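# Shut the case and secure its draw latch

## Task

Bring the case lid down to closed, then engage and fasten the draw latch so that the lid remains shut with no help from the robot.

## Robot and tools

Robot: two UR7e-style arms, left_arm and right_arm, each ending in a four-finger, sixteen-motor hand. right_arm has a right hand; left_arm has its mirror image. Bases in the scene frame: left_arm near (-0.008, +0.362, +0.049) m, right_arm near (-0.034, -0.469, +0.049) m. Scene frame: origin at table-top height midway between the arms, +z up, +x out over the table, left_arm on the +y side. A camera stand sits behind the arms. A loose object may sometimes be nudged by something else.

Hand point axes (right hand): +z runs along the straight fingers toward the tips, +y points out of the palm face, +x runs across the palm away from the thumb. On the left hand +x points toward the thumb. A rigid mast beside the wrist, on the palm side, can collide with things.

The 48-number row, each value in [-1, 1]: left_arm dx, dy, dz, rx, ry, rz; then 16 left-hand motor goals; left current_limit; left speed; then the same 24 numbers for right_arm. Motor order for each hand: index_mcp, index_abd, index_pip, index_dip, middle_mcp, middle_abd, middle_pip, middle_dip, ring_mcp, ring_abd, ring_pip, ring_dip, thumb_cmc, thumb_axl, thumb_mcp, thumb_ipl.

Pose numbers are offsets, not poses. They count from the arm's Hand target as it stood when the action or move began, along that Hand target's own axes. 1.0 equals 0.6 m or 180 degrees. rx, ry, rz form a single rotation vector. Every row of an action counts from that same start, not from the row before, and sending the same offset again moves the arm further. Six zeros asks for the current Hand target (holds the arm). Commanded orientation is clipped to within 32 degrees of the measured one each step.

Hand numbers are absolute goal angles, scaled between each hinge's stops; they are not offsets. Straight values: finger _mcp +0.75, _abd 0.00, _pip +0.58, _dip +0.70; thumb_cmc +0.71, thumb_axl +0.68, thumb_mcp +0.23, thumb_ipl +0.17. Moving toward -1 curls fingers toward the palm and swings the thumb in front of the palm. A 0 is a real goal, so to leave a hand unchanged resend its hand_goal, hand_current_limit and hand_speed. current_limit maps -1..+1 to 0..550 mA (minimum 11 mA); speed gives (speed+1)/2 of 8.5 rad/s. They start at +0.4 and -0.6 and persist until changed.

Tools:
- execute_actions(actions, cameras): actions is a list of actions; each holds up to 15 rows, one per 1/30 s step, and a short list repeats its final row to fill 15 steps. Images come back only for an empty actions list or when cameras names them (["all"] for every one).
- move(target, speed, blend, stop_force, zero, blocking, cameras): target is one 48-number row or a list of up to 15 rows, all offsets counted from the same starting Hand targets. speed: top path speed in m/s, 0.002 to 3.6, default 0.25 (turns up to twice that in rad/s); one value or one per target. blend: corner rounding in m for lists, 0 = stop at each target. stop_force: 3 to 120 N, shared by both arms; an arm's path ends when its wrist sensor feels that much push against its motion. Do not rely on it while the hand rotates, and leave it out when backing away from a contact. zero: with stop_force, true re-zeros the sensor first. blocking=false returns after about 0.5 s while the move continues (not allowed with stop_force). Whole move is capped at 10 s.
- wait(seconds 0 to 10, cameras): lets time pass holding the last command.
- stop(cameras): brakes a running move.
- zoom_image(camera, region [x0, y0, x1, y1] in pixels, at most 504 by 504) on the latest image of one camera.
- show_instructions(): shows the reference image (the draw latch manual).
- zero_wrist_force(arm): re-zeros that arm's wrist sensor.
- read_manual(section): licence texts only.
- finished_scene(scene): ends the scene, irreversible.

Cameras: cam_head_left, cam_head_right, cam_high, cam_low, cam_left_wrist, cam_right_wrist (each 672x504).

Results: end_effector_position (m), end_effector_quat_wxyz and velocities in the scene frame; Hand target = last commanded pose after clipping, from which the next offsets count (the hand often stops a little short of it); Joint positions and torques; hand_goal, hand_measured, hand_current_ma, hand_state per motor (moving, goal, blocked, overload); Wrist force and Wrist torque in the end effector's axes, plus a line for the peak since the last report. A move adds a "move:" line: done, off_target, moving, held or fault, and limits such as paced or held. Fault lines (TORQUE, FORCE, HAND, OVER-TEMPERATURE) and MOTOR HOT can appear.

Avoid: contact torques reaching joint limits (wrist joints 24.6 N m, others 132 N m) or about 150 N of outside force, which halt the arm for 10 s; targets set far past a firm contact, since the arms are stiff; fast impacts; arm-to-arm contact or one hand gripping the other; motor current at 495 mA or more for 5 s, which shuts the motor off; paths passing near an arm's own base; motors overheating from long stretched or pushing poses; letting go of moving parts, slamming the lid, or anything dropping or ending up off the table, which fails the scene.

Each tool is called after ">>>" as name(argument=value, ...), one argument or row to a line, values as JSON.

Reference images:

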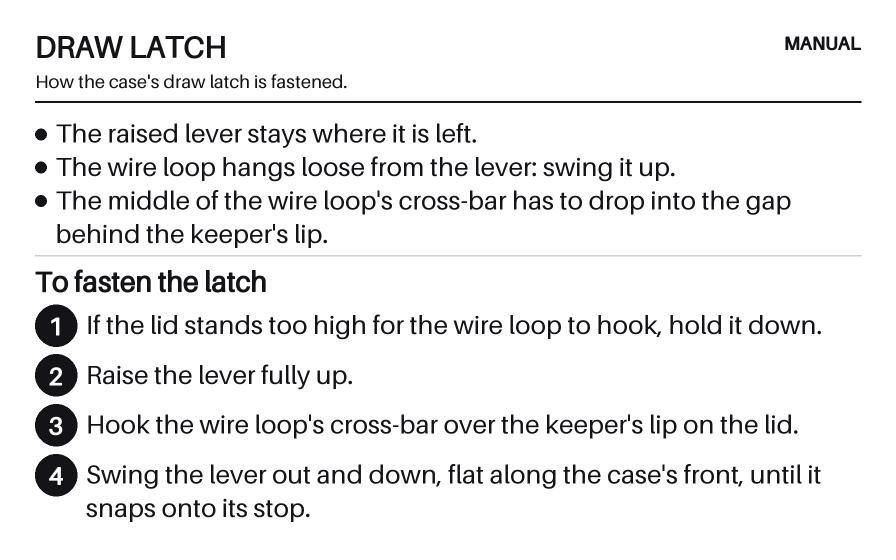

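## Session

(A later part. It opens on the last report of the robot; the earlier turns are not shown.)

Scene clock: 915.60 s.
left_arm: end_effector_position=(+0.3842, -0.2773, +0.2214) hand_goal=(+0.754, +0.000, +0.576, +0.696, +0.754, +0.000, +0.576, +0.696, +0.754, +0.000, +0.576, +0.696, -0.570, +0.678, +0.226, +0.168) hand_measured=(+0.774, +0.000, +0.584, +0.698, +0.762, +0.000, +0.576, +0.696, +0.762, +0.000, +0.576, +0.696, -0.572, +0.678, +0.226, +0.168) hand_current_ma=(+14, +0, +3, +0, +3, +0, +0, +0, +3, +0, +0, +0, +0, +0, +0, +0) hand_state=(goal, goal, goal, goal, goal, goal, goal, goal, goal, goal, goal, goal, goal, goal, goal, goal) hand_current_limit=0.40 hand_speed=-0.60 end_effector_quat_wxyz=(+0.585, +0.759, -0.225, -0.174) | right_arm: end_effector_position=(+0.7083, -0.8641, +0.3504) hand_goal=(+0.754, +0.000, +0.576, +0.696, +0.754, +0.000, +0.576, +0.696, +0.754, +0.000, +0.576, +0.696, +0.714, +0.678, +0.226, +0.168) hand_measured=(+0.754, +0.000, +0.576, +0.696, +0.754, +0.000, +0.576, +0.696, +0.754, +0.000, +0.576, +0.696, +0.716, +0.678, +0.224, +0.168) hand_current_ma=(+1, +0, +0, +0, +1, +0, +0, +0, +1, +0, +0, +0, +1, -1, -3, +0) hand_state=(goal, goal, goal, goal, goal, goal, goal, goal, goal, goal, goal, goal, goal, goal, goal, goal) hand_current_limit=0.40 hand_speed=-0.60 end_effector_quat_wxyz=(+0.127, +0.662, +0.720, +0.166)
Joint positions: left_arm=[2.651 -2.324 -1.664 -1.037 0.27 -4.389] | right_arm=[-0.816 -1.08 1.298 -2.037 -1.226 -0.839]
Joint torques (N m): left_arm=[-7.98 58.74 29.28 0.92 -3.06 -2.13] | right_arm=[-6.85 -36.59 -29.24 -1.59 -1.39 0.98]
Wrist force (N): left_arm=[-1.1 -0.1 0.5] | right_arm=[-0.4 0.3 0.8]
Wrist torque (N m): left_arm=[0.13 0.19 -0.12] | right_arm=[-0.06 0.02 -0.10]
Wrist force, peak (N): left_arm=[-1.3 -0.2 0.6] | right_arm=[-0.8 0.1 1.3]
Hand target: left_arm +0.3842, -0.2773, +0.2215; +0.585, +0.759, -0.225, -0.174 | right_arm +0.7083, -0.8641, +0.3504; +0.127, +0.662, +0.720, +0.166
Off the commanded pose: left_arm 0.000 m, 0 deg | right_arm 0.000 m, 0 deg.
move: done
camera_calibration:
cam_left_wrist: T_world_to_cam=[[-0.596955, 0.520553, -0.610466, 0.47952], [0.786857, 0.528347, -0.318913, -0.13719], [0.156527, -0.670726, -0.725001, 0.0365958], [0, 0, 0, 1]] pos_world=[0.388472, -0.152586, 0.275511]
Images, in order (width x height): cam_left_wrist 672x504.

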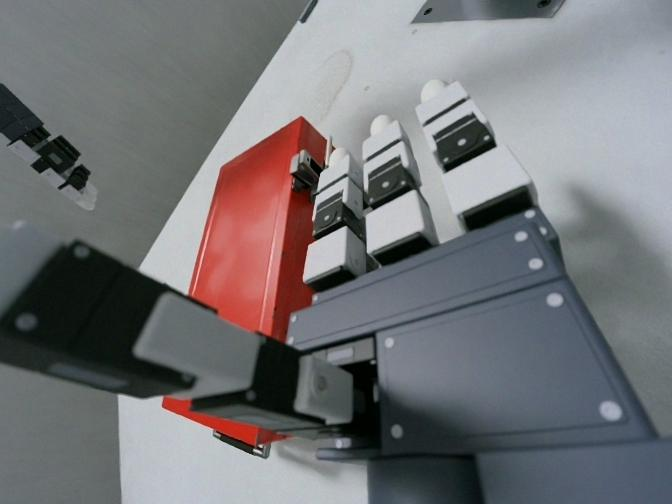

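>>> move(
  target=[
    [0.0142,0.0175,-0.001,0,0,0,0.754,0,0.576,0.696,0.754,0,0.576,0.696,0.754,0,0.576,0.696,-0.571,0.678,0.226,0.168,0.4,-0.6,0,0,0,0,0,0,0.754,0,0.576,0.696,0.754,0,0.576,0.696,0.754,0,0.576,0.696,0.714,0.678,0.226,0.168,0.4,-0.6],
    [0.026,0.0271,-0.0005,0,0,0,0.754,0,0.576,0.696,0.754,0,0.576,0.696,0.754,0,0.576,0.696,-0.571,0.678,0.226,0.168,0.4,-0.6,0,0,0,0,0,0,0.754,0,0.576,0.696,0.754,0,0.576,0.696,0.754,0,0.576,0.696,0.714,0.678,0.226,0.168,0.4,-0.6],
    [0.039,0.0347,0.0008,0,0,0,0.754,0,0.576,0.696,0.754,0,0.576,0.696,0.754,0,0.576,0.696,-0.571,0.678,0.226,0.168,0.4,-0.6,0,0,0,0,0,0,0.754,0,0.576,0.696,0.754,0,0.576,0.696,0.754,0,0.576,0.696,0.714,0.678,0.226,0.168,0.4,-0.6],
  ],
  speed=0.025,
  blend=0.001,
  cameras=["cam_left_wrist","cam_high"],
)

>>> zoom_image(
  camera="cam_left_wrist",
  region=[290, 110, 370, 190],
)

>>> zoom_image(
  camera="cam_high",
  region=[210, 130, 260, 180],
)

Scene clock: 938.60 s.
left_arm: end_effector_position=(+0.4006, -0.2949, +0.2415) hand_goal=(+0.754, +0.000, +0.576, +0.696, +0.754, +0.000, +0.576, +0.696, +0.754, +0.000, +0.576, +0.696, -0.570, +0.678, +0.226, +0.168) hand_measured=(+0.774, +0.000, +0.584, +0.698, +0.762, +0.000, +0.576, +0.696, +0.762, +0.000, +0.576, +0.696, -0.572, +0.678, +0.226, +0.168) hand_current_ma=(+14, +0, +3, +0, +3, +0, +0, +0, +3, +0, +0, +0, +0, +0, +0, +0) hand_state=(goal, goal, goal, goal, goal, goal, goal, goal, goal, goal, goal, goal, goal, goal, goal, goal) hand_current_limit=0.40 hand_speed=-0.60 end_effector_quat_wxyz=(+0.585, +0.759, -0.225, -0.174) | right_arm: end_effector_position=(+0.7083, -0.8641, +0.3504) hand_goal=(+0.754, +0.000, +0.576, +0.696, +0.754, +0.000, +0.576, +0.696, +0.754, +0.000, +0.576, +0.696, +0.714, +0.678, +0.226, +0.168) hand_measured=(+0.754, +0.000, +0.576, +0.696, +0.754, +0.000, +0.576, +0.696, +0.754, +0.000, +0.576, +0.696, +0.716, +0.678, +0.224, +0.168) hand_current_ma=(+1, +0, +0, +0, +1, +0, +0, +0, +1, +0, +0, +0, +1, -1, -3, +0) hand_state=(goal, goal, goal, goal, goal, goal, goal, goal, goal, goal, goal, goal, goal, goal, goal, goal) hand_current_limit=0.40 hand_speed=-0.60 end_effector_quat_wxyz=(+0.127, +0.662, +0.720, +0.166)
Joint positions: left_arm=[2.639 -2.334 -1.583 -1.068 0.267 -4.431] | right_arm=[-0.816 -1.08 1.298 -2.037 -1.226 -0.839]
Joint torques (N m): left_arm=[-7.25 35.7 31.47 0.53 -3.1 -2.15] | right_arm=[-6.86 -36.78 -29.35 -1.64 -1.37 0.81]
Wrist force (N): left_arm=[-1.0 0.2 0.5] | right_arm=[-0.8 0.3 1.2]
Wrist torque (N m): left_arm=[0.15 0.18 -0.15] | right_arm=[-0.10 0.06 -0.14]
Wrist force, peak (N): left_arm=[-1.4 -0.1 0.2] | right_arm=[-0.7 0.3 1.4]
Hand target: left_arm +0.4007, -0.2949, +0.2415; +0.585, +0.759, -0.225, -0.174 | right_arm +0.7083, -0.8641, +0.3504; +0.127, +0.662, +0.720, +0.166
Off the commanded pose: left_arm 0.000 m, 0 deg | right_arm 0.000 m, 0 deg.
move: done
camera_calibration:
cam_left_wrist: T_world_to_cam=[[-0.596866, 0.520613, -0.610502, 0.510734], [0.786925, 0.528287, -0.318845, -0.134574], [0.156526, -0.670727, -0.725, 0.0368477], [0, 0, 0, 1]] pos_world=[0.404972, -0.170086, 0.295611]
Images, in order (width x height): cam_high 672x504, cam_left_wrist 672x504.

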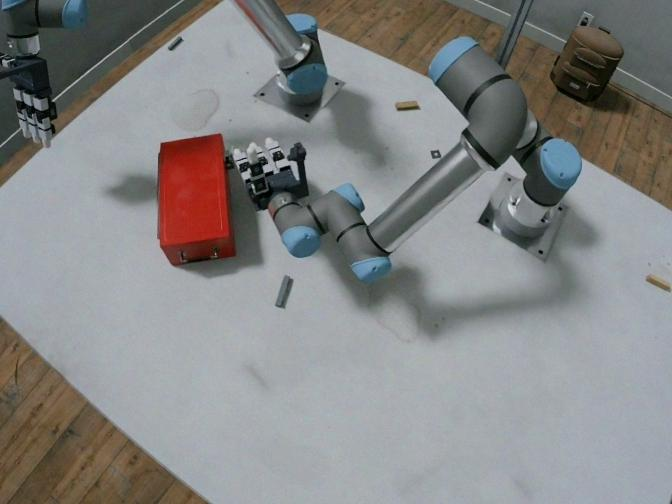

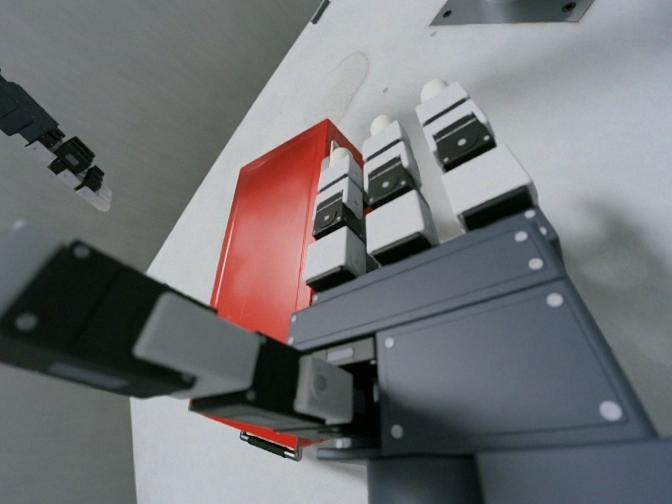

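Scaled by 6.300 from the camera's 672x504 image, which has a finer 960x720 frame.

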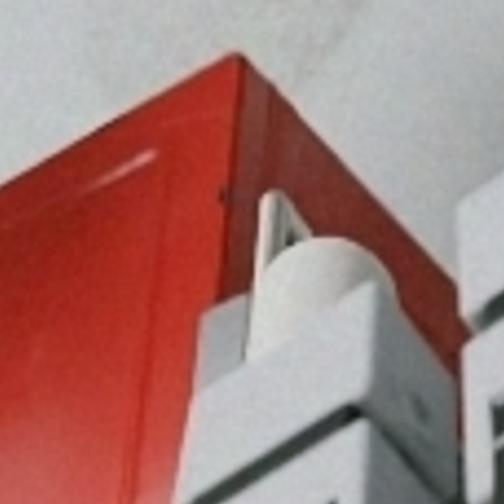

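Scaled by 10.080 from the camera's 672x504 image, which has a finer 960x720 frame.

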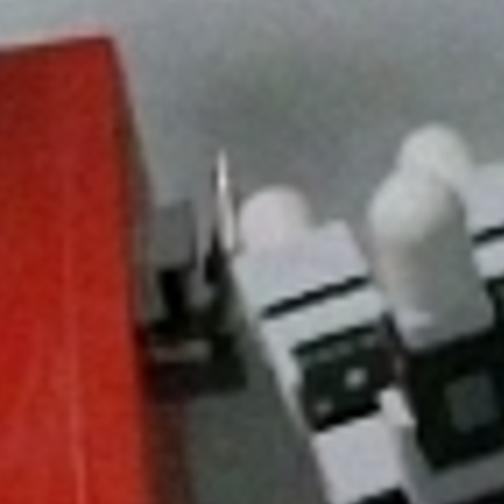

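>>> move(
  target=[
    [0.0102,0.0082,0.0004,0,0,0,0.754,0,0.576,0.696,0.754,0,0.576,0.696,0.754,0,0.576,0.696,-0.571,0.678,0.226,0.168,0.4,-0.6,0,0,0,0,0,0,0.754,0,0.576,0.696,0.754,0,0.576,0.696,0.754,0,0.576,0.696,0.714,0.678,0.226,0.168,0.4,-0.6],
    [0.0247,0.0116,0.0033,0,0,0,0.754,0,0.576,0.696,0.754,0,0.576,0.696,0.754,0,0.576,0.696,-0.571,0.678,0.226,0.168,0.4,-0.6,0,0,0,0,0,0,0.754,0,0.576,0.696,0.754,0,0.576,0.696,0.754,0,0.576,0.696,0.714,0.678,0.226,0.168,0.4,-0.6],
  ],
  speed=0.02,
  blend=0.001,
  cameras=["cam_left_wrist","cam_high"],
)

>>> zoom_image(
  camera="cam_left_wrist",
  region=[290, 110, 370, 190],
)

>>> zoom_image(
  camera="cam_high",
  region=[210, 130, 260, 180],
)

Scene clock: 963.20 s.
left_arm: end_effector_position=(+0.4110, -0.3060, +0.2478) hand_goal=(+0.754, +0.000, +0.576, +0.696, +0.754, +0.000, +0.576, +0.696, +0.754, +0.000, +0.576, +0.696, -0.570, +0.678, +0.226, +0.168) hand_measured=(+0.774, +0.000, +0.584, +0.698, +0.762, +0.000, +0.576, +0.696, +0.762, +0.000, +0.576, +0.696, -0.572, +0.678, +0.226, +0.168) hand_current_ma=(+14, +0, +3, +0, +3, +0, +0, +0, +3, +0, +0, +0, +0, +0, +0, +0) hand_state=(goal, goal, goal, goal, goal, goal, goal, goal, goal, goal, goal, goal, goal, goal, goal, goal) hand_current_limit=0.40 hand_speed=-0.60 end_effector_quat_wxyz=(+0.585, +0.759, -0.225, -0.174) | right_arm: end_effector_position=(+0.7083, -0.8641, +0.3504) hand_goal=(+0.754, +0.000, +0.576, +0.696, +0.754, +0.000, +0.576, +0.696, +0.754, +0.000, +0.576, +0.696, +0.714, +0.678, +0.226, +0.168) hand_measured=(+0.754, +0.000, +0.576, +0.696, +0.754, +0.000, +0.576, +0.696, +0.754, +0.000, +0.576, +0.696, +0.716, +0.678, +0.224, +0.168) hand_current_ma=(+1, +0, +0, +0, +1, +0, +0, +0, +1, +0, +0, +0, +1, -1, -3, +0) hand_state=(goal, goal, goal, goal, goal, goal, goal, goal, goal, goal, goal, goal, goal, goal, goal, goal) hand_current_limit=0.40 hand_speed=-0.60 end_effector_quat_wxyz=(+0.127, +0.662, +0.720, +0.166)
Joint positions: left_arm=[2.632 -2.353 -1.53 -1.077 0.265 -4.456] | right_arm=[-0.816 -1.08 1.298 -2.037 -1.226 -0.839]
Joint torques (N m): left_arm=[-8.01 36.36 30.91 0.53 -3.12 -2.13] | right_arm=[-5.97 -36.84 -29.12 -1.7 -1.55 1.01]
Wrist force (N): left_arm=[-0.7 0.2 0.3] | right_arm=[-0.5 0.3 1.3]
Wrist torque (N m): left_arm=[0.15 0.14 -0.10] | right_arm=[-0.11 0.03 -0.11]
Wrist force, peak (N): left_arm=[-1.5 -0.2 0.7] | right_arm=[-0.6 0.2 1.4]
Hand target: left_arm +0.4111, -0.3061, +0.2478; +0.585, +0.759, -0.225, -0.174 | right_arm +0.7083, -0.8641, +0.3504; +0.127, +0.662, +0.720, +0.166
Off the commanded pose: left_arm 0.000 m, 0 deg | right_arm 0.000 m, 0 deg.
move: done
camera_calibration:
cam_left_wrist: T_world_to_cam=[[-0.596866, 0.520613, -0.610502, 0.526619], [0.786925, 0.528287, -0.318845, -0.134833], [0.156526, -0.670727, -0.725, 0.0322752], [0, 0, 0, 1]] pos_world=[0.415372, -0.181286, 0.301911]
Images, in order (width x height): cam_high 672x504, cam_left_wrist 672x504.

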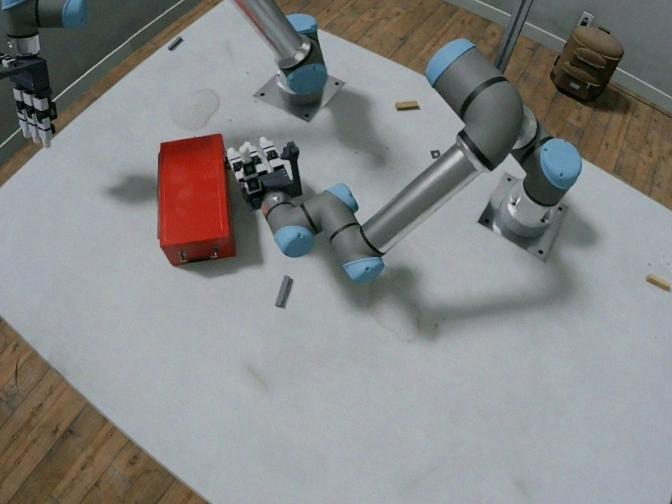

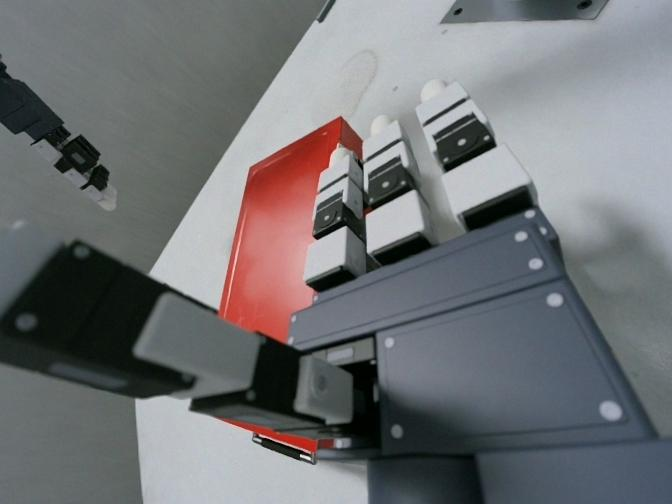

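Scaled by 6.300 from the camera's 672x504 image, which has a finer 960x720 frame.

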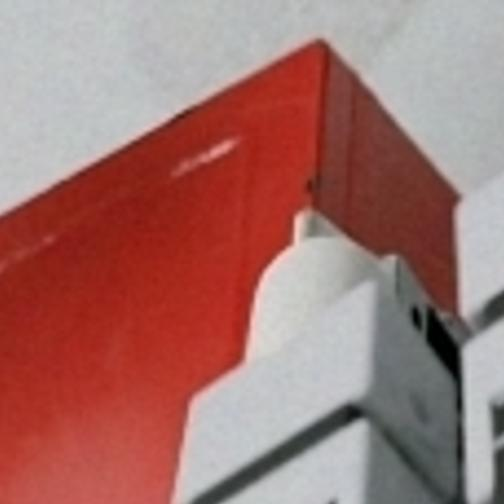

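Scaled by 10.080 from the camera's 672x504 image, which has a finer 960x720 frame.

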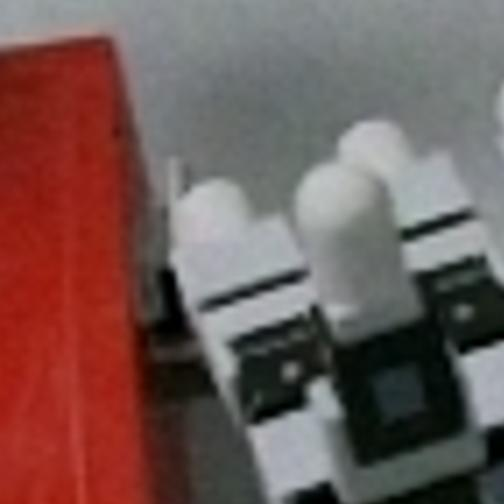

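>>> move(
  target=[
    [0.0162,0.0010,0.0039,0,0,0,0.754,0,0.576,0.696,0.754,0,0.576,0.696,0.754,0,0.576,0.696,-0.571,0.678,0.226,0.168,0.4,-0.6,0,0,0,0,0,0,0.754,0,0.576,0.696,0.754,0,0.576,0.696,0.754,0,0.576,0.696,0.714,0.678,0.226,0.168,0.4,-0.6],
    [0.0323,-0.0004,0.0084,0,0,0,0.754,0,0.576,0.696,0.754,0,0.576,0.696,0.754,0,0.576,0.696,-0.571,0.678,0.226,0.168,0.4,-0.6,0,0,0,0,0,0,0.754,0,0.576,0.696,0.754,0,0.576,0.696,0.754,0,0.576,0.696,0.714,0.678,0.226,0.168,0.4,-0.6],
    [0.0485,-0.0034,0.0133,0,0,0,0.754,0,0.576,0.696,0.754,0,0.576,0.696,0.754,0,0.576,0.696,-0.571,0.678,0.226,0.168,0.4,-0.6,0,0,0,0,0,0,0.754,0,0.576,0.696,0.754,0,0.576,0.696,0.754,0,0.576,0.696,0.714,0.678,0.226,0.168,0.4,-0.6],
    [0.0485,0.0595,-0.0033,0,0,0,0.754,0,0.576,0.696,0.754,0,0.576,0.696,0.754,0,0.576,0.696,-0.571,0.678,0.226,0.168,0.4,-0.6,0,0,0,0,0,0,0.754,0,0.576,0.696,0.754,0,0.576,0.696,0.754,0,0.576,0.696,0.714,0.678,0.226,0.168,0.4,-0.6],
  ],
  speed=[0.02,0.02,0.02,0.06],
  blend=0.001,
  cameras=["cam_left_wrist"],
)

Scene clock: 1063.70 s.
left_arm: end_effector_position=(+0.4315, -0.3280, +0.2828) hand_goal=(+0.754, +0.000, +0.576, +0.696, +0.754, +0.000, +0.576, +0.696, +0.754, +0.000, +0.576, +0.696, -0.570, +0.678, +0.226, +0.168) hand_measured=(+0.774, +0.000, +0.584, +0.698, +0.762, +0.000, +0.576, +0.696, +0.762, +0.000, +0.576, +0.696, -0.572, +0.678, +0.226, +0.168) hand_current_ma=(+14, +0, +3, +0, +3, +0, +0, +0, +3, +0, +0, +0, +0, +0, +0, +0) hand_state=(goal, goal, goal, goal, goal, goal, goal, goal, goal, goal, goal, goal, goal, goal, goal, goal) hand_current_limit=0.40 hand_speed=-0.60 end_effector_quat_wxyz=(+0.585, +0.759, -0.225, -0.174) | right_arm: end_effector_position=(+0.7083, -0.8641, +0.3504) hand_goal=(+0.754, +0.000, +0.576, +0.696, +0.754, +0.000, +0.576, +0.696, +0.754, +0.000, +0.576, +0.696, +0.714, +0.678, +0.226, +0.168) hand_measured=(+0.754, +0.000, +0.576, +0.696, +0.754, +0.000, +0.576, +0.696, +0.754, +0.000, +0.576, +0.696, +0.716, +0.678, +0.224, +0.168) hand_current_ma=(+1, +0, +0, +0, +1, +0, +0, +0, +1, +0, +0, +0, +1, -1, -3, +0) hand_state=(goal, goal, goal, goal, goal, goal, goal, goal, goal, goal, goal, goal, goal, goal, goal, goal) hand_current_limit=0.40 hand_speed=-0.60 end_effector_quat_wxyz=(+0.127, +0.662, +0.720, +0.166)
Joint positions: left_arm=[2.62 -2.361 -1.414 -1.139 0.262 -4.504] | right_arm=[-0.816 -1.08 1.298 -2.037 -1.226 -0.839]
Joint torques (N m): left_arm=[1.78 64.09 32.12 0.83 -0.27 1.88] | right_arm=[-5.7 -36.44 -29.17 -1.7 -1.48 0.97]
Wrist force (N): left_arm=[-0.6 0.3 0.1] | right_arm=[-0.6 0.3 0.9]
Wrist torque (N m): left_arm=[0.20 0.12 -0.18] | right_arm=[-0.06 0.04 -0.12]
Wrist force, peak (N): left_arm=[-1.3 -0.1 0.1] | right_arm=[-0.7 0.3 1.4]
Hand target: left_arm +0.4316, -0.3280, +0.2828; +0.585, +0.759, -0.225, -0.174 | right_arm +0.7083, -0.8641, +0.3504; +0.127, +0.662, +0.720, +0.166
Off the commanded pose: left_arm 0.000 m, 0 deg | right_arm 0.000 m, 0 deg.
move: done
camera_calibration:
cam_left_wrist: T_world_to_cam=[[-0.596867, 0.520612, -0.610502, 0.571676], [0.786941, 0.528214, -0.318927, -0.128178], [0.156438, -0.670786, -0.724964, 0.0396995], [0, 0, 0, 1]] pos_world=[0.435872, -0.203286, 0.336911]
Images, in order (width x height): cam_left_wrist 672x504.

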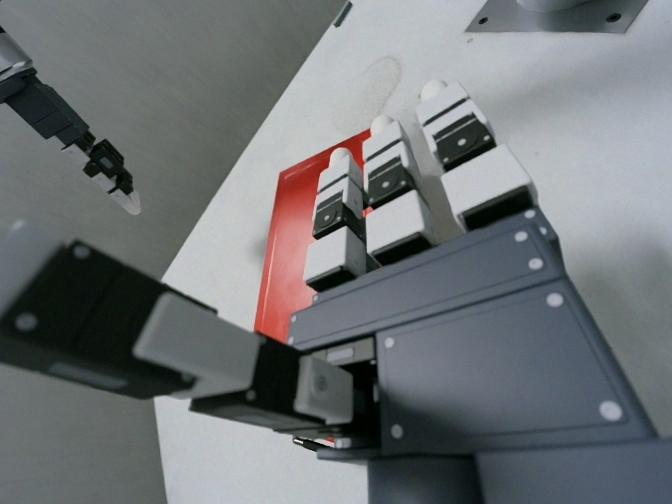

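>>> move(
  target=[
    [-0.1734,-0.0208,-0.0280,0,0,0,0.754,0,0.576,0.696,0.754,0,0.576,0.696,0.754,0,0.576,0.696,-0.571,0.678,0.226,0.168,0.4,-0.6,0,0,0,0,0,0,0.754,0,0.576,0.696,0.754,0,0.576,0.696,0.754,0,0.576,0.696,0.714,0.678,0.226,0.168,0.4,-0.6],
    [-0.1849,-0.1584,0.0058,0,0,0,0.754,0,0.576,0.696,0.754,0,0.576,0.696,0.754,0,0.576,0.696,-0.571,0.678,0.226,0.168,0.4,-0.6,0,0,0,0,0,0,0.754,0,0.576,0.696,0.754,0,0.576,0.696,0.754,0,0.576,0.696,0.714,0.678,0.226,0.168,0.4,-0.6],
  ],
  speed=0.12,
  blend=0.01,
  cameras=["cam_left_wrist"],
)

>>> zoom_image(
  camera="cam_left_wrist",
  region=[130, 60, 350, 240],
)

Scene clock: 1077.90 s.
left_arm: end_effector_position=(+0.3500, -0.2500, +0.1900) hand_goal=(+0.754, +0.000, +0.576, +0.696, +0.754, +0.000, +0.576, +0.696, +0.754, +0.000, +0.576, +0.696, -0.570, +0.678, +0.226, +0.168) hand_measured=(+0.774, +0.000, +0.584, +0.698, +0.762, +0.000, +0.576, +0.696, +0.762, +0.000, +0.576, +0.696, -0.572, +0.678, +0.226, +0.168) hand_current_ma=(+13, +0, +3, +0, +3, +0, +0, +0, +3, +0, +0, +0, +0, +0, +0, +0) hand_state=(goal, goal, goal, goal, goal, goal, goal, goal, goal, goal, goal, goal, goal, goal, goal, goal) hand_current_limit=0.40 hand_speed=-0.60 end_effector_quat_wxyz=(+0.585, +0.759, -0.225, -0.174) | right_arm: end_effector_position=(+0.7083, -0.8641, +0.3504) hand_goal=(+0.754, +0.000, +0.576, +0.696, +0.754, +0.000, +0.576, +0.696, +0.754, +0.000, +0.576, +0.696, +0.714, +0.678, +0.226, +0.168) hand_measured=(+0.754, +0.000, +0.576, +0.696, +0.754, +0.000, +0.576, +0.696, +0.754, +0.000, +0.576, +0.696, +0.716, +0.678, +0.224, +0.168) hand_current_ma=(+1, +0, +0, +0, +1, +0, +0, +0, +1, +0, +0, +0, +1, -1, -3, +0) hand_state=(goal, goal, goal, goal, goal, goal, goal, goal, goal, goal, goal, goal, goal, goal, goal, goal) hand_current_limit=0.40 hand_speed=-0.60 end_effector_quat_wxyz=(+0.127, +0.662, +0.720, +0.166)
Joint positions: left_arm=[2.664 -2.312 -1.803 -0.954 0.275 -4.343] | right_arm=[-0.816 -1.08 1.298 -2.037 -1.226 -0.839]
Joint torques (N m): left_arm=[4.38 30.28 -0.49 4.26 -2.93 -2.01] | right_arm=[-5.04 -36.78 -29.32 -1.79 -1.4 0.9]
Wrist force (N): left_arm=[-1.1 -0.2 -0.2] | right_arm=[-0.6 0.0 1.2]
Wrist torque (N m): left_arm=[0.15 0.17 -0.12] | right_arm=[-0.13 0.04 -0.12]
Wrist force, peak (N): left_arm=[-1.3 0.6 0.0] | right_arm=[-0.7 0.0 1.5]
Hand target: left_arm +0.3499, -0.2500, +0.1900; +0.585, +0.759, -0.225, -0.174 | right_arm +0.7083, -0.8641, +0.3504; +0.127, +0.662, +0.720, +0.166
Off the commanded pose: left_arm 0.000 m, 0 deg | right_arm 0.000 m, 0 deg.
move: done
camera_calibration:
cam_left_wrist: T_world_to_cam=[[-0.596867, 0.520612, -0.610502, 0.425709], [0.786941, 0.528214, -0.318927, -0.13476], [0.156438, -0.670786, -0.724964, 0.0375095], [0, 0, 0, 1]] pos_world=[0.354272, -0.125286, 0.244111]
Images, in order (width x height): cam_left_wrist 672x504.

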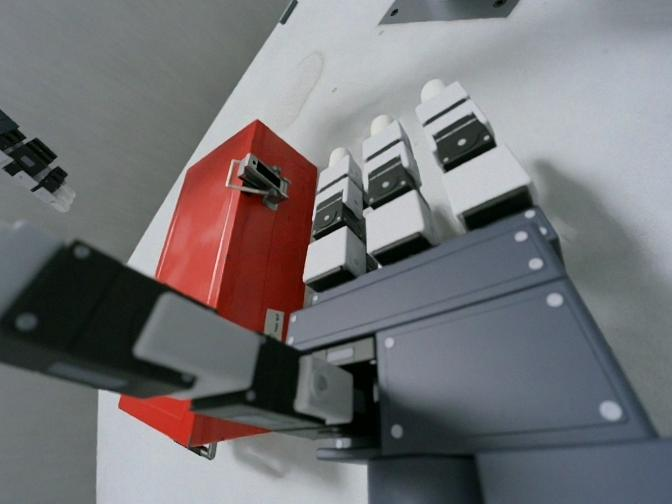

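Scaled by 2.291 from the camera's 672x504 image, which has a finer 960x720 frame.

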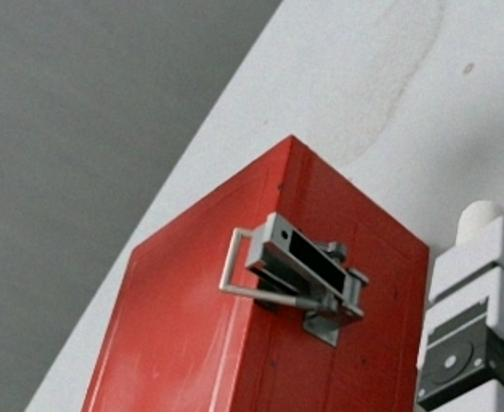

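>>> move(
  target=[
    [0.0759,0.1264,-0.0565,0,0,0,0.754,0,0.576,0.696,0.754,0,0.576,0.696,0.754,0,0.576,0.696,-0.571,0.678,0.226,0.168,0.4,-0.6,0,0,0,0,0,0,0.754,0,0.576,0.696,0.754,0,0.576,0.696,0.754,0,0.576,0.696,0.714,0.678,0.226,0.168,0.4,-0.6],
    [0.1568,0.1549,-0.0007,0,0,0,0.754,0,0.576,0.696,0.754,0,0.576,0.696,0.754,0,0.576,0.696,-0.571,0.678,0.226,0.168,0.4,-0.6,0,0,0,0,0,0,0.754,0,0.576,0.696,0.754,0,0.576,0.696,0.754,0,0.576,0.696,0.714,0.678,0.226,0.168,0.4,-0.6],
    [0.1532,0.1288,0.0177,0,0,0,0.754,0,0.576,0.696,0.754,0,0.576,0.696,0.754,0,0.576,0.696,-0.571,0.678,0.226,0.168,0.4,-0.6,0,0,0,0,0,0,0.754,0,0.576,0.696,0.754,0,0.576,0.696,0.754,0,0.576,0.696,0.714,0.678,0.226,0.168,0.4,-0.6],
  ],
  speed=[0.15,0.12,0.05],
  blend=[0.02,0.005,0],
  cameras=["cam_left_wrist"],
)

>>> zoom_image(
  camera="cam_left_wrist",
  region=[250, 80, 430, 220],
)

Scene clock: 1115.07 s.
left_arm: end_effector_position=(+0.4107, -0.3252, +0.2621) hand_goal=(+0.754, +0.000, +0.576, +0.696, +0.754, +0.000, +0.576, +0.696, +0.754, +0.000, +0.576, +0.696, -0.570, +0.678, +0.226, +0.168) hand_measured=(+0.774, +0.000, +0.584, +0.698, +0.762, +0.000, +0.576, +0.696, +0.762, +0.000, +0.576, +0.696, -0.572, +0.678, +0.226, +0.168) hand_current_ma=(+13, +0, +3, +0, +3, +0, +0, +0, +3, +0, +0, +0, +0, +0, +0, +0) hand_state=(goal, goal, goal, goal, goal, goal, goal, goal, goal, goal, goal, goal, goal, goal, goal, goal) hand_current_limit=0.40 hand_speed=-0.60 end_effector_quat_wxyz=(+0.585, +0.759, -0.225, -0.174) | right_arm: end_effector_position=(+0.7083, -0.8641, +0.3504) hand_goal=(+0.754, +0.000, +0.576, +0.696, +0.754, +0.000, +0.576, +0.696, +0.754, +0.000, +0.576, +0.696, +0.714, +0.678, +0.226, +0.168) hand_measured=(+0.754, +0.000, +0.576, +0.696, +0.754, +0.000, +0.576, +0.696, +0.754, +0.000, +0.576, +0.696, +0.716, +0.678, +0.224, +0.168) hand_current_ma=(+1, +0, +0, +0, +1, +0, +0, +0, +1, +0, +0, +0, +1, -1, -3, +0) hand_state=(goal, goal, goal, goal, goal, goal, goal, goal, goal, goal, goal, goal, goal, goal, goal, goal) hand_current_limit=0.40 hand_speed=-0.60 end_effector_quat_wxyz=(+0.127, +0.662, +0.720, +0.166)
Joint positions: left_arm=[2.608 -2.363 -1.49 -1.019 0.26 -4.547] | right_arm=[-0.816 -1.08 1.298 -2.037 -1.226 -0.839]
Joint torques (N m): left_arm=[-7.95 37.31 3.67 4.42 -3.01 -2.04] | right_arm=[-5.1 -36.93 -29.98 -1.83 -1.5 0.96]
Wrist force (N): left_arm=[-0.7 0.0 0.5] | right_arm=[-0.6 -0.2 1.3]
Wrist torque (N m): left_arm=[0.12 0.17 -0.09] | right_arm=[-0.16 0.04 -0.13]
Wrist force, peak (N): left_arm=[-1.3 -1.1 0.6] | right_arm=[-0.6 0.3 1.5]
Hand target: left_arm +0.4107, -0.3252, +0.2620; +0.585, +0.759, -0.225, -0.174 | right_arm +0.7083, -0.8641, +0.3504; +0.127, +0.662, +0.720, +0.166
Off the commanded pose: left_arm 0.000 m, 0 deg | right_arm 0.000 m, 0 deg.
move: done
camera_calibration:
cam_left_wrist: T_world_to_cam=[[-0.596876, 0.520652, -0.610459, 0.545104], [0.786936, 0.528235, -0.318903, -0.119813], [0.156428, -0.670738, -0.725011, 0.0298695], [0, 0, 0, 1]] pos_world=[0.414972, -0.200486, 0.316211]
Images, in order (width x height): cam_left_wrist 672x504.

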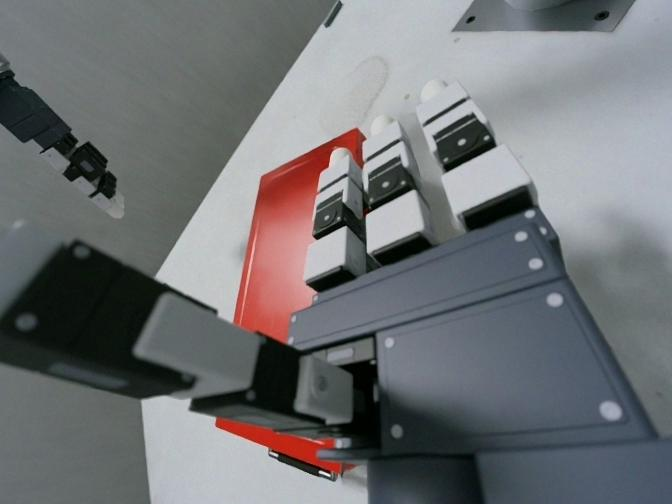

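Scaled by 2.800 from the camera's 672x504 image, which has a finer 960x720 frame.

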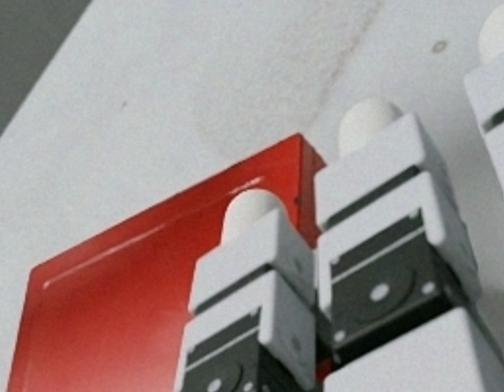

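>>> move(
  target=[0,-0.0282,0.0074,0,0,0,0.754,0,0.576,0.696,0.754,0,0.576,0.696,0.754,0,0.576,0.696,-0.571,0.678,0.226,0.168,0.4,-0.6,0,0,0,0,0,0,0.754,0,0.576,0.696,0.754,0,0.576,0.696,0.754,0,0.576,0.696,0.714,0.678,0.226,0.168,0.4,-0.6],
  speed=0.03,
  cameras=["cam_head_left","cam_high"],
)

>>> zoom_image(
  camera="cam_head_left",
  region=[430, 150, 580, 270],
)

Scene clock: 1153.90 s.
left_arm: end_effector_position=(+0.4107, -0.3252, +0.2446) hand_goal=(+0.754, +0.000, +0.576, +0.696, +0.754, +0.000, +0.576, +0.696, +0.754, +0.000, +0.576, +0.696, -0.570, +0.678, +0.226, +0.168) hand_measured=(+0.774, +0.000, +0.584, +0.698, +0.762, +0.000, +0.576, +0.696, +0.762, +0.000, +0.576, +0.696, -0.572, +0.678, +0.226, +0.168) hand_current_ma=(+13, +0, +3, +0, +3, +0, +0, +0, +3, +0, +0, +0, +0, +0, +0, +0) hand_state=(goal, goal, goal, goal, goal, goal, goal, goal, goal, goal, goal, goal, goal, goal, goal, goal) hand_current_limit=0.40 hand_speed=-0.60 end_effector_quat_wxyz=(+0.585, +0.759, -0.225, -0.174) | right_arm: end_effector_position=(+0.7083, -0.8641, +0.3504) hand_goal=(+0.754, +0.000, +0.576, +0.696, +0.754, +0.000, +0.576, +0.696, +0.754, +0.000, +0.576, +0.696, +0.714, +0.678, +0.226, +0.168) hand_measured=(+0.754, +0.000, +0.576, +0.696, +0.754, +0.000, +0.576, +0.696, +0.754, +0.000, +0.576, +0.696, +0.716, +0.678, +0.224, +0.168) hand_current_ma=(+1, +0, +0, +0, +1, +0, +0, +0, +1, +0, +0, +0, +1, -1, -3, +0) hand_state=(goal, goal, goal, goal, goal, goal, goal, goal, goal, goal, goal, goal, goal, goal, goal, goal) hand_current_limit=0.40 hand_speed=-0.60 end_effector_quat_wxyz=(+0.127, +0.662, +0.720, +0.166)
Joint positions: left_arm=[2.608 -2.39 -1.494 -0.988 0.26 -4.548] | right_arm=[-0.816 -1.08 1.298 -2.037 -1.226 -0.839]
Joint torques (N m): left_arm=[-3 37.91 3.41 4.36 -0.99 -2.12] | right_arm=[-4.17 -36.98 -29.2 -1.93 -1.45 0.96]
Wrist force (N): left_arm=[-0.5 0.0 0.5] | right_arm=[-0.5 0.3 0.9]
Wrist torque (N m): left_arm=[0.13 0.13 -0.07] | right_arm=[-0.07 0.04 -0.11]
Wrist force, peak (N): left_arm=[-1.0 0.1 0.7] | right_arm=[-0.6 0.2 1.5]
Hand target: left_arm +0.4107, -0.3252, +0.2446; +0.585, +0.759, -0.225, -0.174 | right_arm +0.7083, -0.8641, +0.3504; +0.127, +0.662, +0.720, +0.166
Off the commanded pose: left_arm 0.000 m, 0 deg | right_arm 0.000 m, 0 deg.
move: done
Images, in order (width x height): cam_head_left 672x504, cam_high 672x504.

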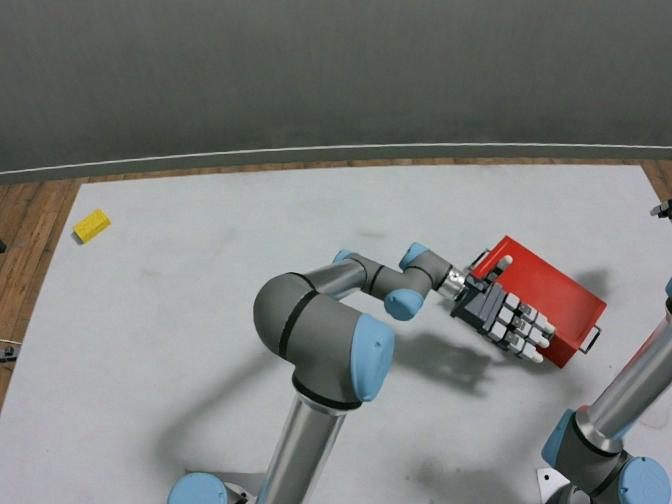

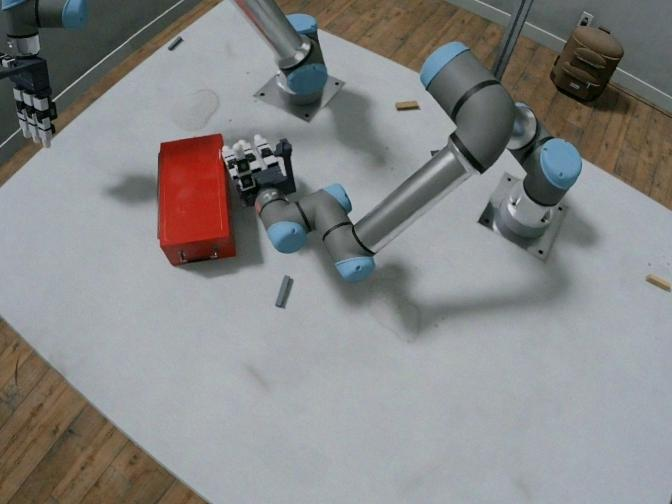

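Scaled by 3.360 from the camera's 672x504 image, which has a finer 960x720 frame.

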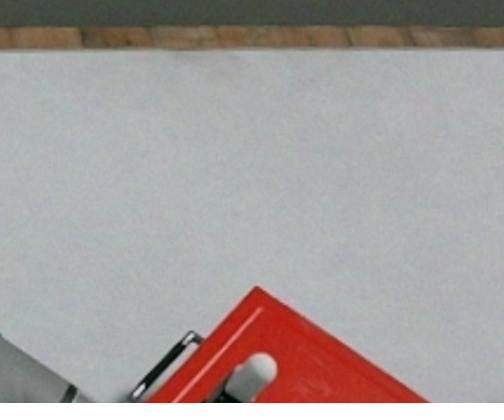

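>>> move(
  target=[
    [-0.0154,-0.0034,-0.0030,0,0,0,0.754,0,0.576,0.696,0.754,0,0.576,0.696,0.754,0,0.576,0.696,-0.571,0.678,0.226,0.168,0.4,-0.6,0,0,0,0,0,0,0.754,0,0.576,0.696,0.754,0,0.576,0.696,0.754,0,0.576,0.696,0.714,0.678,0.226,0.168,0.4,-0.6],
    [-0.0283,-0.0090,-0.0049,0,0,0,0.754,0,0.576,0.696,0.754,0,0.576,0.696,0.754,0,0.576,0.696,-0.571,0.678,0.226,0.168,0.4,-0.6,0,0,0,0,0,0,0.754,0,0.576,0.696,0.754,0,0.576,0.696,0.754,0,0.576,0.696,0.714,0.678,0.226,0.168,0.4,-0.6],
    [-0.0364,-0.0176,-0.0047,0,0,0,0.754,0,0.576,0.696,0.754,0,0.576,0.696,0.754,0,0.576,0.696,-0.571,0.678,0.226,0.168,0.4,-0.6,0,0,0,0,0,0,0.754,0,0.576,0.696,0.754,0,0.576,0.696,0.754,0,0.576,0.696,0.714,0.678,0.226,0.168,0.4,-0.6],
    [-0.0480,-0.0264,-0.0053,0,0,0,0.754,0,0.576,0.696,0.754,0,0.576,0.696,0.754,0,0.576,0.696,-0.571,0.678,0.226,0.168,0.4,-0.6,0,0,0,0,0,0,0.754,0,0.576,0.696,0.754,0,0.576,0.696,0.754,0,0.576,0.696,0.714,0.678,0.226,0.168,0.4,-0.6],
  ],
  speed=0.025,
  blend=0.001,
  cameras=["cam_left_wrist"],
)

>>> zoom_image(
  camera="cam_left_wrist",
  region=[250, 80, 430, 220],
)

Scene clock: 1184.63 s.
left_arm: end_effector_position=(+0.3904, -0.3036, +0.2301) hand_goal=(+0.754, +0.000, +0.576, +0.696, +0.754, +0.000, +0.576, +0.696, +0.754, +0.000, +0.576, +0.696, -0.570, +0.678, +0.226, +0.168) hand_measured=(+0.750, +0.002, +0.564, +0.692, +0.762, +0.000, +0.576, +0.696, +0.762, +0.000, +0.576, +0.696, -0.572, +0.678, +0.226, +0.168) hand_current_ma=(-1, +0, -5, -1, +3, +0, +0, +0, +3, +0, +0, +0, +0, +0, +0, +0) hand_state=(goal, goal, goal, goal, goal, goal, goal, goal, goal, goal, goal, goal, goal, goal, goal, goal) hand_current_limit=0.40 hand_speed=-0.60 end_effector_quat_wxyz=(+0.585, +0.759, -0.225, -0.174) | right_arm: end_effector_position=(+0.7083, -0.8641, +0.3504) hand_goal=(+0.754, +0.000, +0.576, +0.696, +0.754, +0.000, +0.576, +0.696, +0.754, +0.000, +0.576, +0.696, +0.714, +0.678, +0.226, +0.168) hand_measured=(+0.754, +0.000, +0.576, +0.696, +0.754, +0.000, +0.576, +0.696, +0.754, +0.000, +0.576, +0.696, +0.716, +0.678, +0.224, +0.168) hand_current_ma=(+1, +0, +0, +0, +1, +0, +0, +0, +1, +0, +0, +0, +1, -1, -3, +0) hand_state=(goal, goal, goal, goal, goal, goal, goal, goal, goal, goal, goal, goal, goal, goal, goal, goal) hand_current_limit=0.40 hand_speed=-0.60 end_effector_quat_wxyz=(+0.127, +0.662, +0.720, +0.166)
Joint positions: left_arm=[2.62 -2.358 -1.598 -0.961 0.263 -4.501] | right_arm=[-0.816 -1.08 1.298 -2.037 -1.226 -0.839]
Joint torques (N m): left_arm=[8.5 60.07 2.66 4.33 -0.17 1.75] | right_arm=[-3.89 -37.13 -28.81 -1.71 -1.55 0.95]
Wrist force (N): left_arm=[-0.8 0.5 0.1] | right_arm=[-0.3 0.2 1.0]
Wrist torque (N m): left_arm=[0.12 0.17 -0.20] | right_arm=[-0.09 0.01 -0.09]
Wrist force, peak (N): left_arm=[-0.8 1.4 -0.3] | right_arm=[-0.4 0.3 1.6]
Hand target: left_arm +0.3904, -0.3036, +0.2300; +0.585, +0.759, -0.225, -0.174 | right_arm +0.7083, -0.8641, +0.3504; +0.127, +0.662, +0.720, +0.166
Off the commanded pose: left_arm 0.000 m, 0 deg | right_arm 0.000 m, 0 deg.
move: done
camera_calibration:
cam_left_wrist: T_world_to_cam=[[-0.596866, 0.520613, -0.610502, 0.502268], [0.786925, 0.528287, -0.318845, -0.125533], [0.156526, -0.670727, -0.725, 0.0242769], [0, 0, 0, 1]] pos_world=[0.394772, -0.178886, 0.284211]
Images, in order (width x height): cam_left_wrist 672x504.

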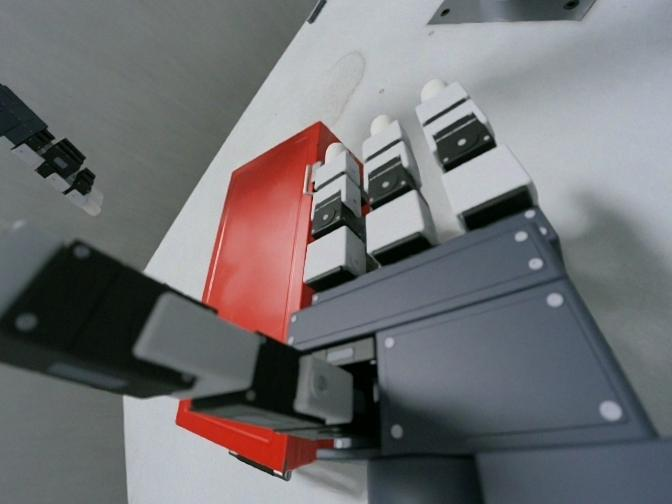

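Scaled by 2.800 from the camera's 672x504 image, which has a finer 960x720 frame.

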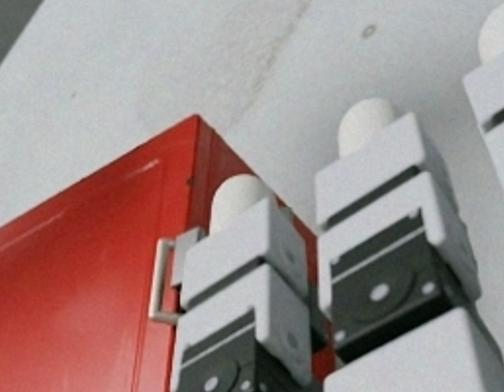

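>>> move(
  target=[
    [-0.0170,-0.0122,-0.0012,0,0,0,0.754,0,0.576,0.696,0.754,0,0.576,0.696,0.754,0,0.576,0.696,-0.571,0.678,0.226,0.168,0.4,-0.6,0,0,0,0,0,0,0.754,0,0.576,0.696,0.754,0,0.576,0.696,0.754,0,0.576,0.696,0.714,0.678,0.226,0.168,0.4,-0.6],
    [-0.0309,-0.0268,-0.0009,0,0,0,0.754,0,0.576,0.696,0.754,0,0.576,0.696,0.754,0,0.576,0.696,-0.571,0.678,0.226,0.168,0.4,-0.6,0,0,0,0,0,0,0.754,0,0.576,0.696,0.754,0,0.576,0.696,0.754,0,0.576,0.696,0.714,0.678,0.226,0.168,0.4,-0.6],
    [-0.0409,-0.0442,0.0012,0,0,0,0.754,0,0.576,0.696,0.754,0,0.576,0.696,0.754,0,0.576,0.696,-0.571,0.678,0.226,0.168,0.4,-0.6,0,0,0,0,0,0,0.754,0,0.576,0.696,0.754,0,0.576,0.696,0.754,0,0.576,0.696,0.714,0.678,0.226,0.168,0.4,-0.6],
  ],
  speed=0.025,
  blend=0.001,
  cameras=["cam_left_wrist"],
)

>>> zoom_image(
  camera="cam_left_wrist",
  region=[230, 80, 410, 220],
)

Scene clock: 1201.73 s.
left_arm: end_effector_position=(+0.3732, -0.2852, +0.2043) hand_goal=(+0.754, +0.000, +0.576, +0.696, +0.754, +0.000, +0.576, +0.696, +0.754, +0.000, +0.576, +0.696, -0.570, +0.678, +0.226, +0.168) hand_measured=(+0.758, +0.002, +0.574, +0.692, +0.762, +0.000, +0.576, +0.696, +0.762, +0.000, +0.576, +0.696, -0.572, +0.678, +0.226, +0.168) hand_current_ma=(+1, +0, +0, -1, +3, +0, +0, +0, +3, +0, +0, +0, +0, +0, +0, +0) hand_state=(goal, goal, goal, goal, goal, goal, goal, goal, goal, goal, goal, goal, goal, goal, goal, goal) hand_current_limit=0.40 hand_speed=-0.60 end_effector_quat_wxyz=(+0.585, +0.759, -0.225, -0.174) | right_arm: end_effector_position=(+0.7083, -0.8641, +0.3504) hand_goal=(+0.754, +0.000, +0.576, +0.696, +0.754, +0.000, +0.576, +0.696, +0.754, +0.000, +0.576, +0.696, +0.714, +0.678, +0.226, +0.168) hand_measured=(+0.754, +0.000, +0.576, +0.696, +0.754, +0.000, +0.576, +0.696, +0.754, +0.000, +0.576, +0.696, +0.716, +0.678, +0.224, +0.168) hand_current_ma=(+1, +0, +0, +0, +1, +0, +0, +0, +1, +0, +0, +0, +1, -1, -3, +0) hand_state=(goal, goal, goal, goal, goal, goal, goal, goal, goal, goal, goal, goal, goal, goal, goal, goal) hand_current_limit=0.40 hand_speed=-0.60 end_effector_quat_wxyz=(+0.127, +0.662, +0.720, +0.166)
Joint positions: left_arm=[2.632 -2.358 -1.681 -0.919 0.265 -4.458] | right_arm=[-0.816 -1.08 1.298 -2.037 -1.226 -0.839]
Joint torques (N m): left_arm=[8.33 33.84 1.41 3.78 -0.21 1.94] | right_arm=[-3.47 -38.23 -29.29 -1.92 -1.36 0.98]
Wrist force (N): left_arm=[-0.7 0.1 0.4] | right_arm=[-0.7 0.3 1.5]
Wrist torque (N m): left_arm=[0.10 0.17 -0.18] | right_arm=[-0.12 0.04 -0.12]
Wrist force, peak (N): left_arm=[-1.1 0.9 0.5] | right_arm=[-0.7 0.3 1.5]
Hand target: left_arm +0.3731, -0.2851, +0.2042; +0.585, +0.759, -0.225, -0.174 | right_arm +0.7083, -0.8641, +0.3504; +0.127, +0.662, +0.720, +0.166
Off the commanded pose: left_arm 0.000 m, 0 deg | right_arm 0.000 m, 0 deg.
move: done
camera_calibration:
cam_left_wrist: T_world_to_cam=[[-0.596876, 0.520652, -0.610459, 0.466559], [0.786936, 0.528235, -0.318903, -0.129917], [0.156428, -0.670738, -0.725011, 0.0207265], [0, 0, 0, 1]] pos_world=[0.377472, -0.160386, 0.258411]
Images, in order (width x height): cam_left_wrist 672x504.

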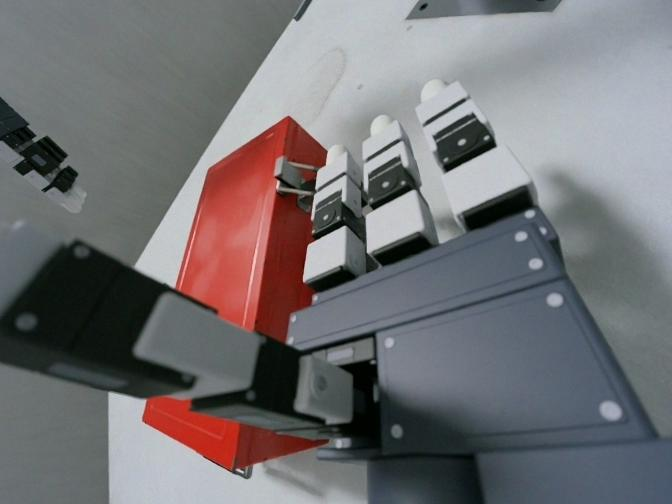

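Scaled by 2.800 from the camera's 672x504 image, which has a finer 960x720 frame.

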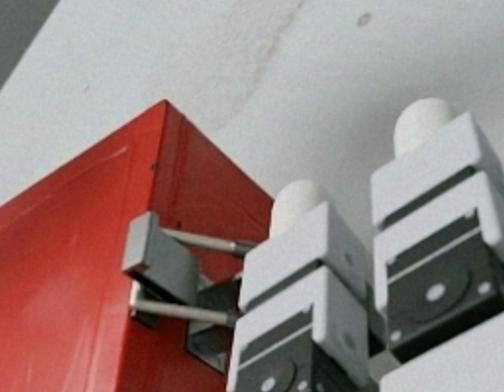

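>>> move(
  target=[
    [-0.0053,-0.0189,0.0036,0,0,0,0.754,0,0.576,0.696,0.754,0,0.576,0.696,0.754,0,0.576,0.696,-0.571,0.678,0.226,0.168,0.4,-0.6,0,0,0,0,0,0,0.754,0,0.576,0.696,0.754,0,0.576,0.696,0.754,0,0.576,0.696,0.714,0.678,0.226,0.168,0.4,-0.6],
    [-0.0061,-0.0320,0.0068,0,0,0,0.754,0,0.576,0.696,0.754,0,0.576,0.696,0.754,0,0.576,0.696,-0.571,0.678,0.226,0.168,0.4,-0.6,0,0,0,0,0,0,0.754,0,0.576,0.696,0.754,0,0.576,0.696,0.754,0,0.576,0.696,0.714,0.678,0.226,0.168,0.4,-0.6],
  ],
  speed=0.025,
  blend=0.001,
  cameras=["cam_left_wrist"],
)

>>> zoom_image(
  camera="cam_left_wrist",
  region=[210, 80, 390, 220],
)

Scene clock: 1216.40 s.
left_arm: end_effector_position=(+0.3706, -0.2823, +0.1847) hand_goal=(+0.754, +0.000, +0.576, +0.696, +0.754, +0.000, +0.576, +0.696, +0.754, +0.000, +0.576, +0.696, -0.570, +0.678, +0.226, +0.168) hand_measured=(+0.758, +0.002, +0.574, +0.692, +0.762, +0.000, +0.576, +0.696, +0.762, +0.000, +0.576, +0.696, -0.572, +0.678, +0.226, +0.168) hand_current_ma=(+1, +0, +0, -1, +3, +0, +0, +0, +3, +0, +0, +0, +0, +0, +0, +0) hand_state=(goal, goal, goal, goal, goal, goal, goal, goal, goal, goal, goal, goal, goal, goal, goal, goal) hand_current_limit=0.40 hand_speed=-0.60 end_effector_quat_wxyz=(+0.585, +0.759, -0.225, -0.174) | right_arm: end_effector_position=(+0.7083, -0.8641, +0.3504) hand_goal=(+0.754, +0.000, +0.576, +0.696, +0.754, +0.000, +0.576, +0.696, +0.754, +0.000, +0.576, +0.696, +0.714, +0.678, +0.226, +0.168) hand_measured=(+0.754, +0.000, +0.576, +0.696, +0.754, +0.000, +0.576, +0.696, +0.754, +0.000, +0.576, +0.696, +0.716, +0.678, +0.224, +0.168) hand_current_ma=(+1, +0, +0, +0, +1, +0, +0, +0, +1, +0, +0, +0, +1, -1, -3, +0) hand_state=(goal, goal, goal, goal, goal, goal, goal, goal, goal, goal, goal, goal, goal, goal, goal, goal) hand_current_limit=0.40 hand_speed=-0.60 end_effector_quat_wxyz=(+0.127, +0.662, +0.720, +0.166)
Joint positions: left_arm=[2.634 -2.389 -1.692 -0.885 0.266 -4.451] | right_arm=[-0.816 -1.08 1.298 -2.037 -1.226 -0.839]
Joint torques (N m): left_arm=[9.01 33.11 -0.4 3.83 -0.76 -2.29] | right_arm=[-2.99 -38.33 -29.07 -2.04 -1.45 1]
Wrist force (N): left_arm=[-0.9 0.0 0.2] | right_arm=[-0.7 0.0 1.1]
Wrist torque (N m): left_arm=[0.08 0.19 -0.19] | right_arm=[-0.13 0.05 -0.13]
Wrist force, peak (N): left_arm=[-1.0 0.0 0.5] | right_arm=[-1.0 0.4 1.2]
Hand target: left_arm +0.3706, -0.2823, +0.1846; +0.585, +0.759, -0.225, -0.174 | right_arm +0.7083, -0.8641, +0.3504; +0.127, +0.662, +0.720, +0.166
Off the commanded pose: left_arm 0.000 m, 0 deg | right_arm 0.000 m, 0 deg.
move: done
camera_calibration:
cam_left_wrist: T_world_to_cam=[[-0.59681, 0.520603, -0.610565, 0.451577], [0.786965, 0.528234, -0.318833, -0.135628], [0.156536, -0.670776, -0.724952, 0.00874041], [0, 0, 0, 1]] pos_world=[0.374872, -0.157586, 0.238811]
Images, in order (width x height): cam_left_wrist 672x504.

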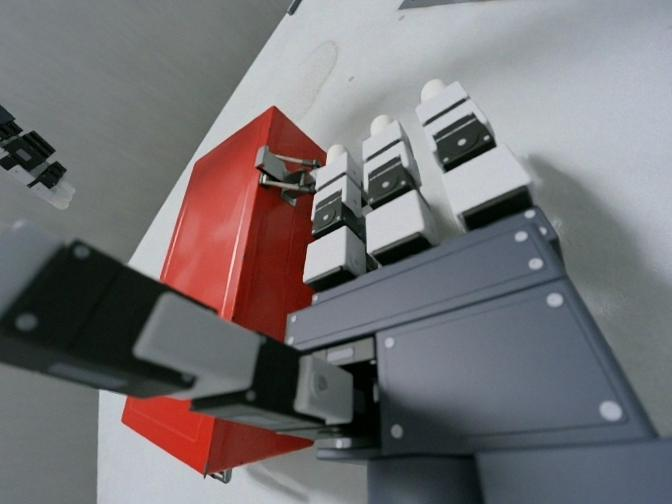

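Scaled by 2.800 from the camera's 672x504 image, which has a finer 960x720 frame.

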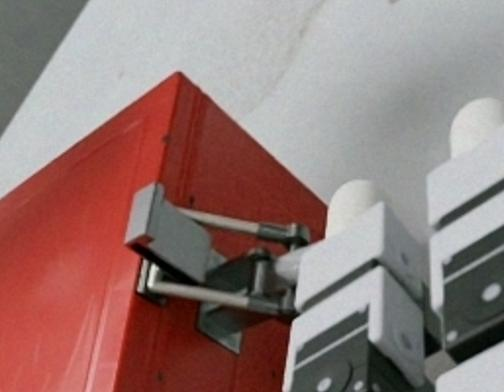

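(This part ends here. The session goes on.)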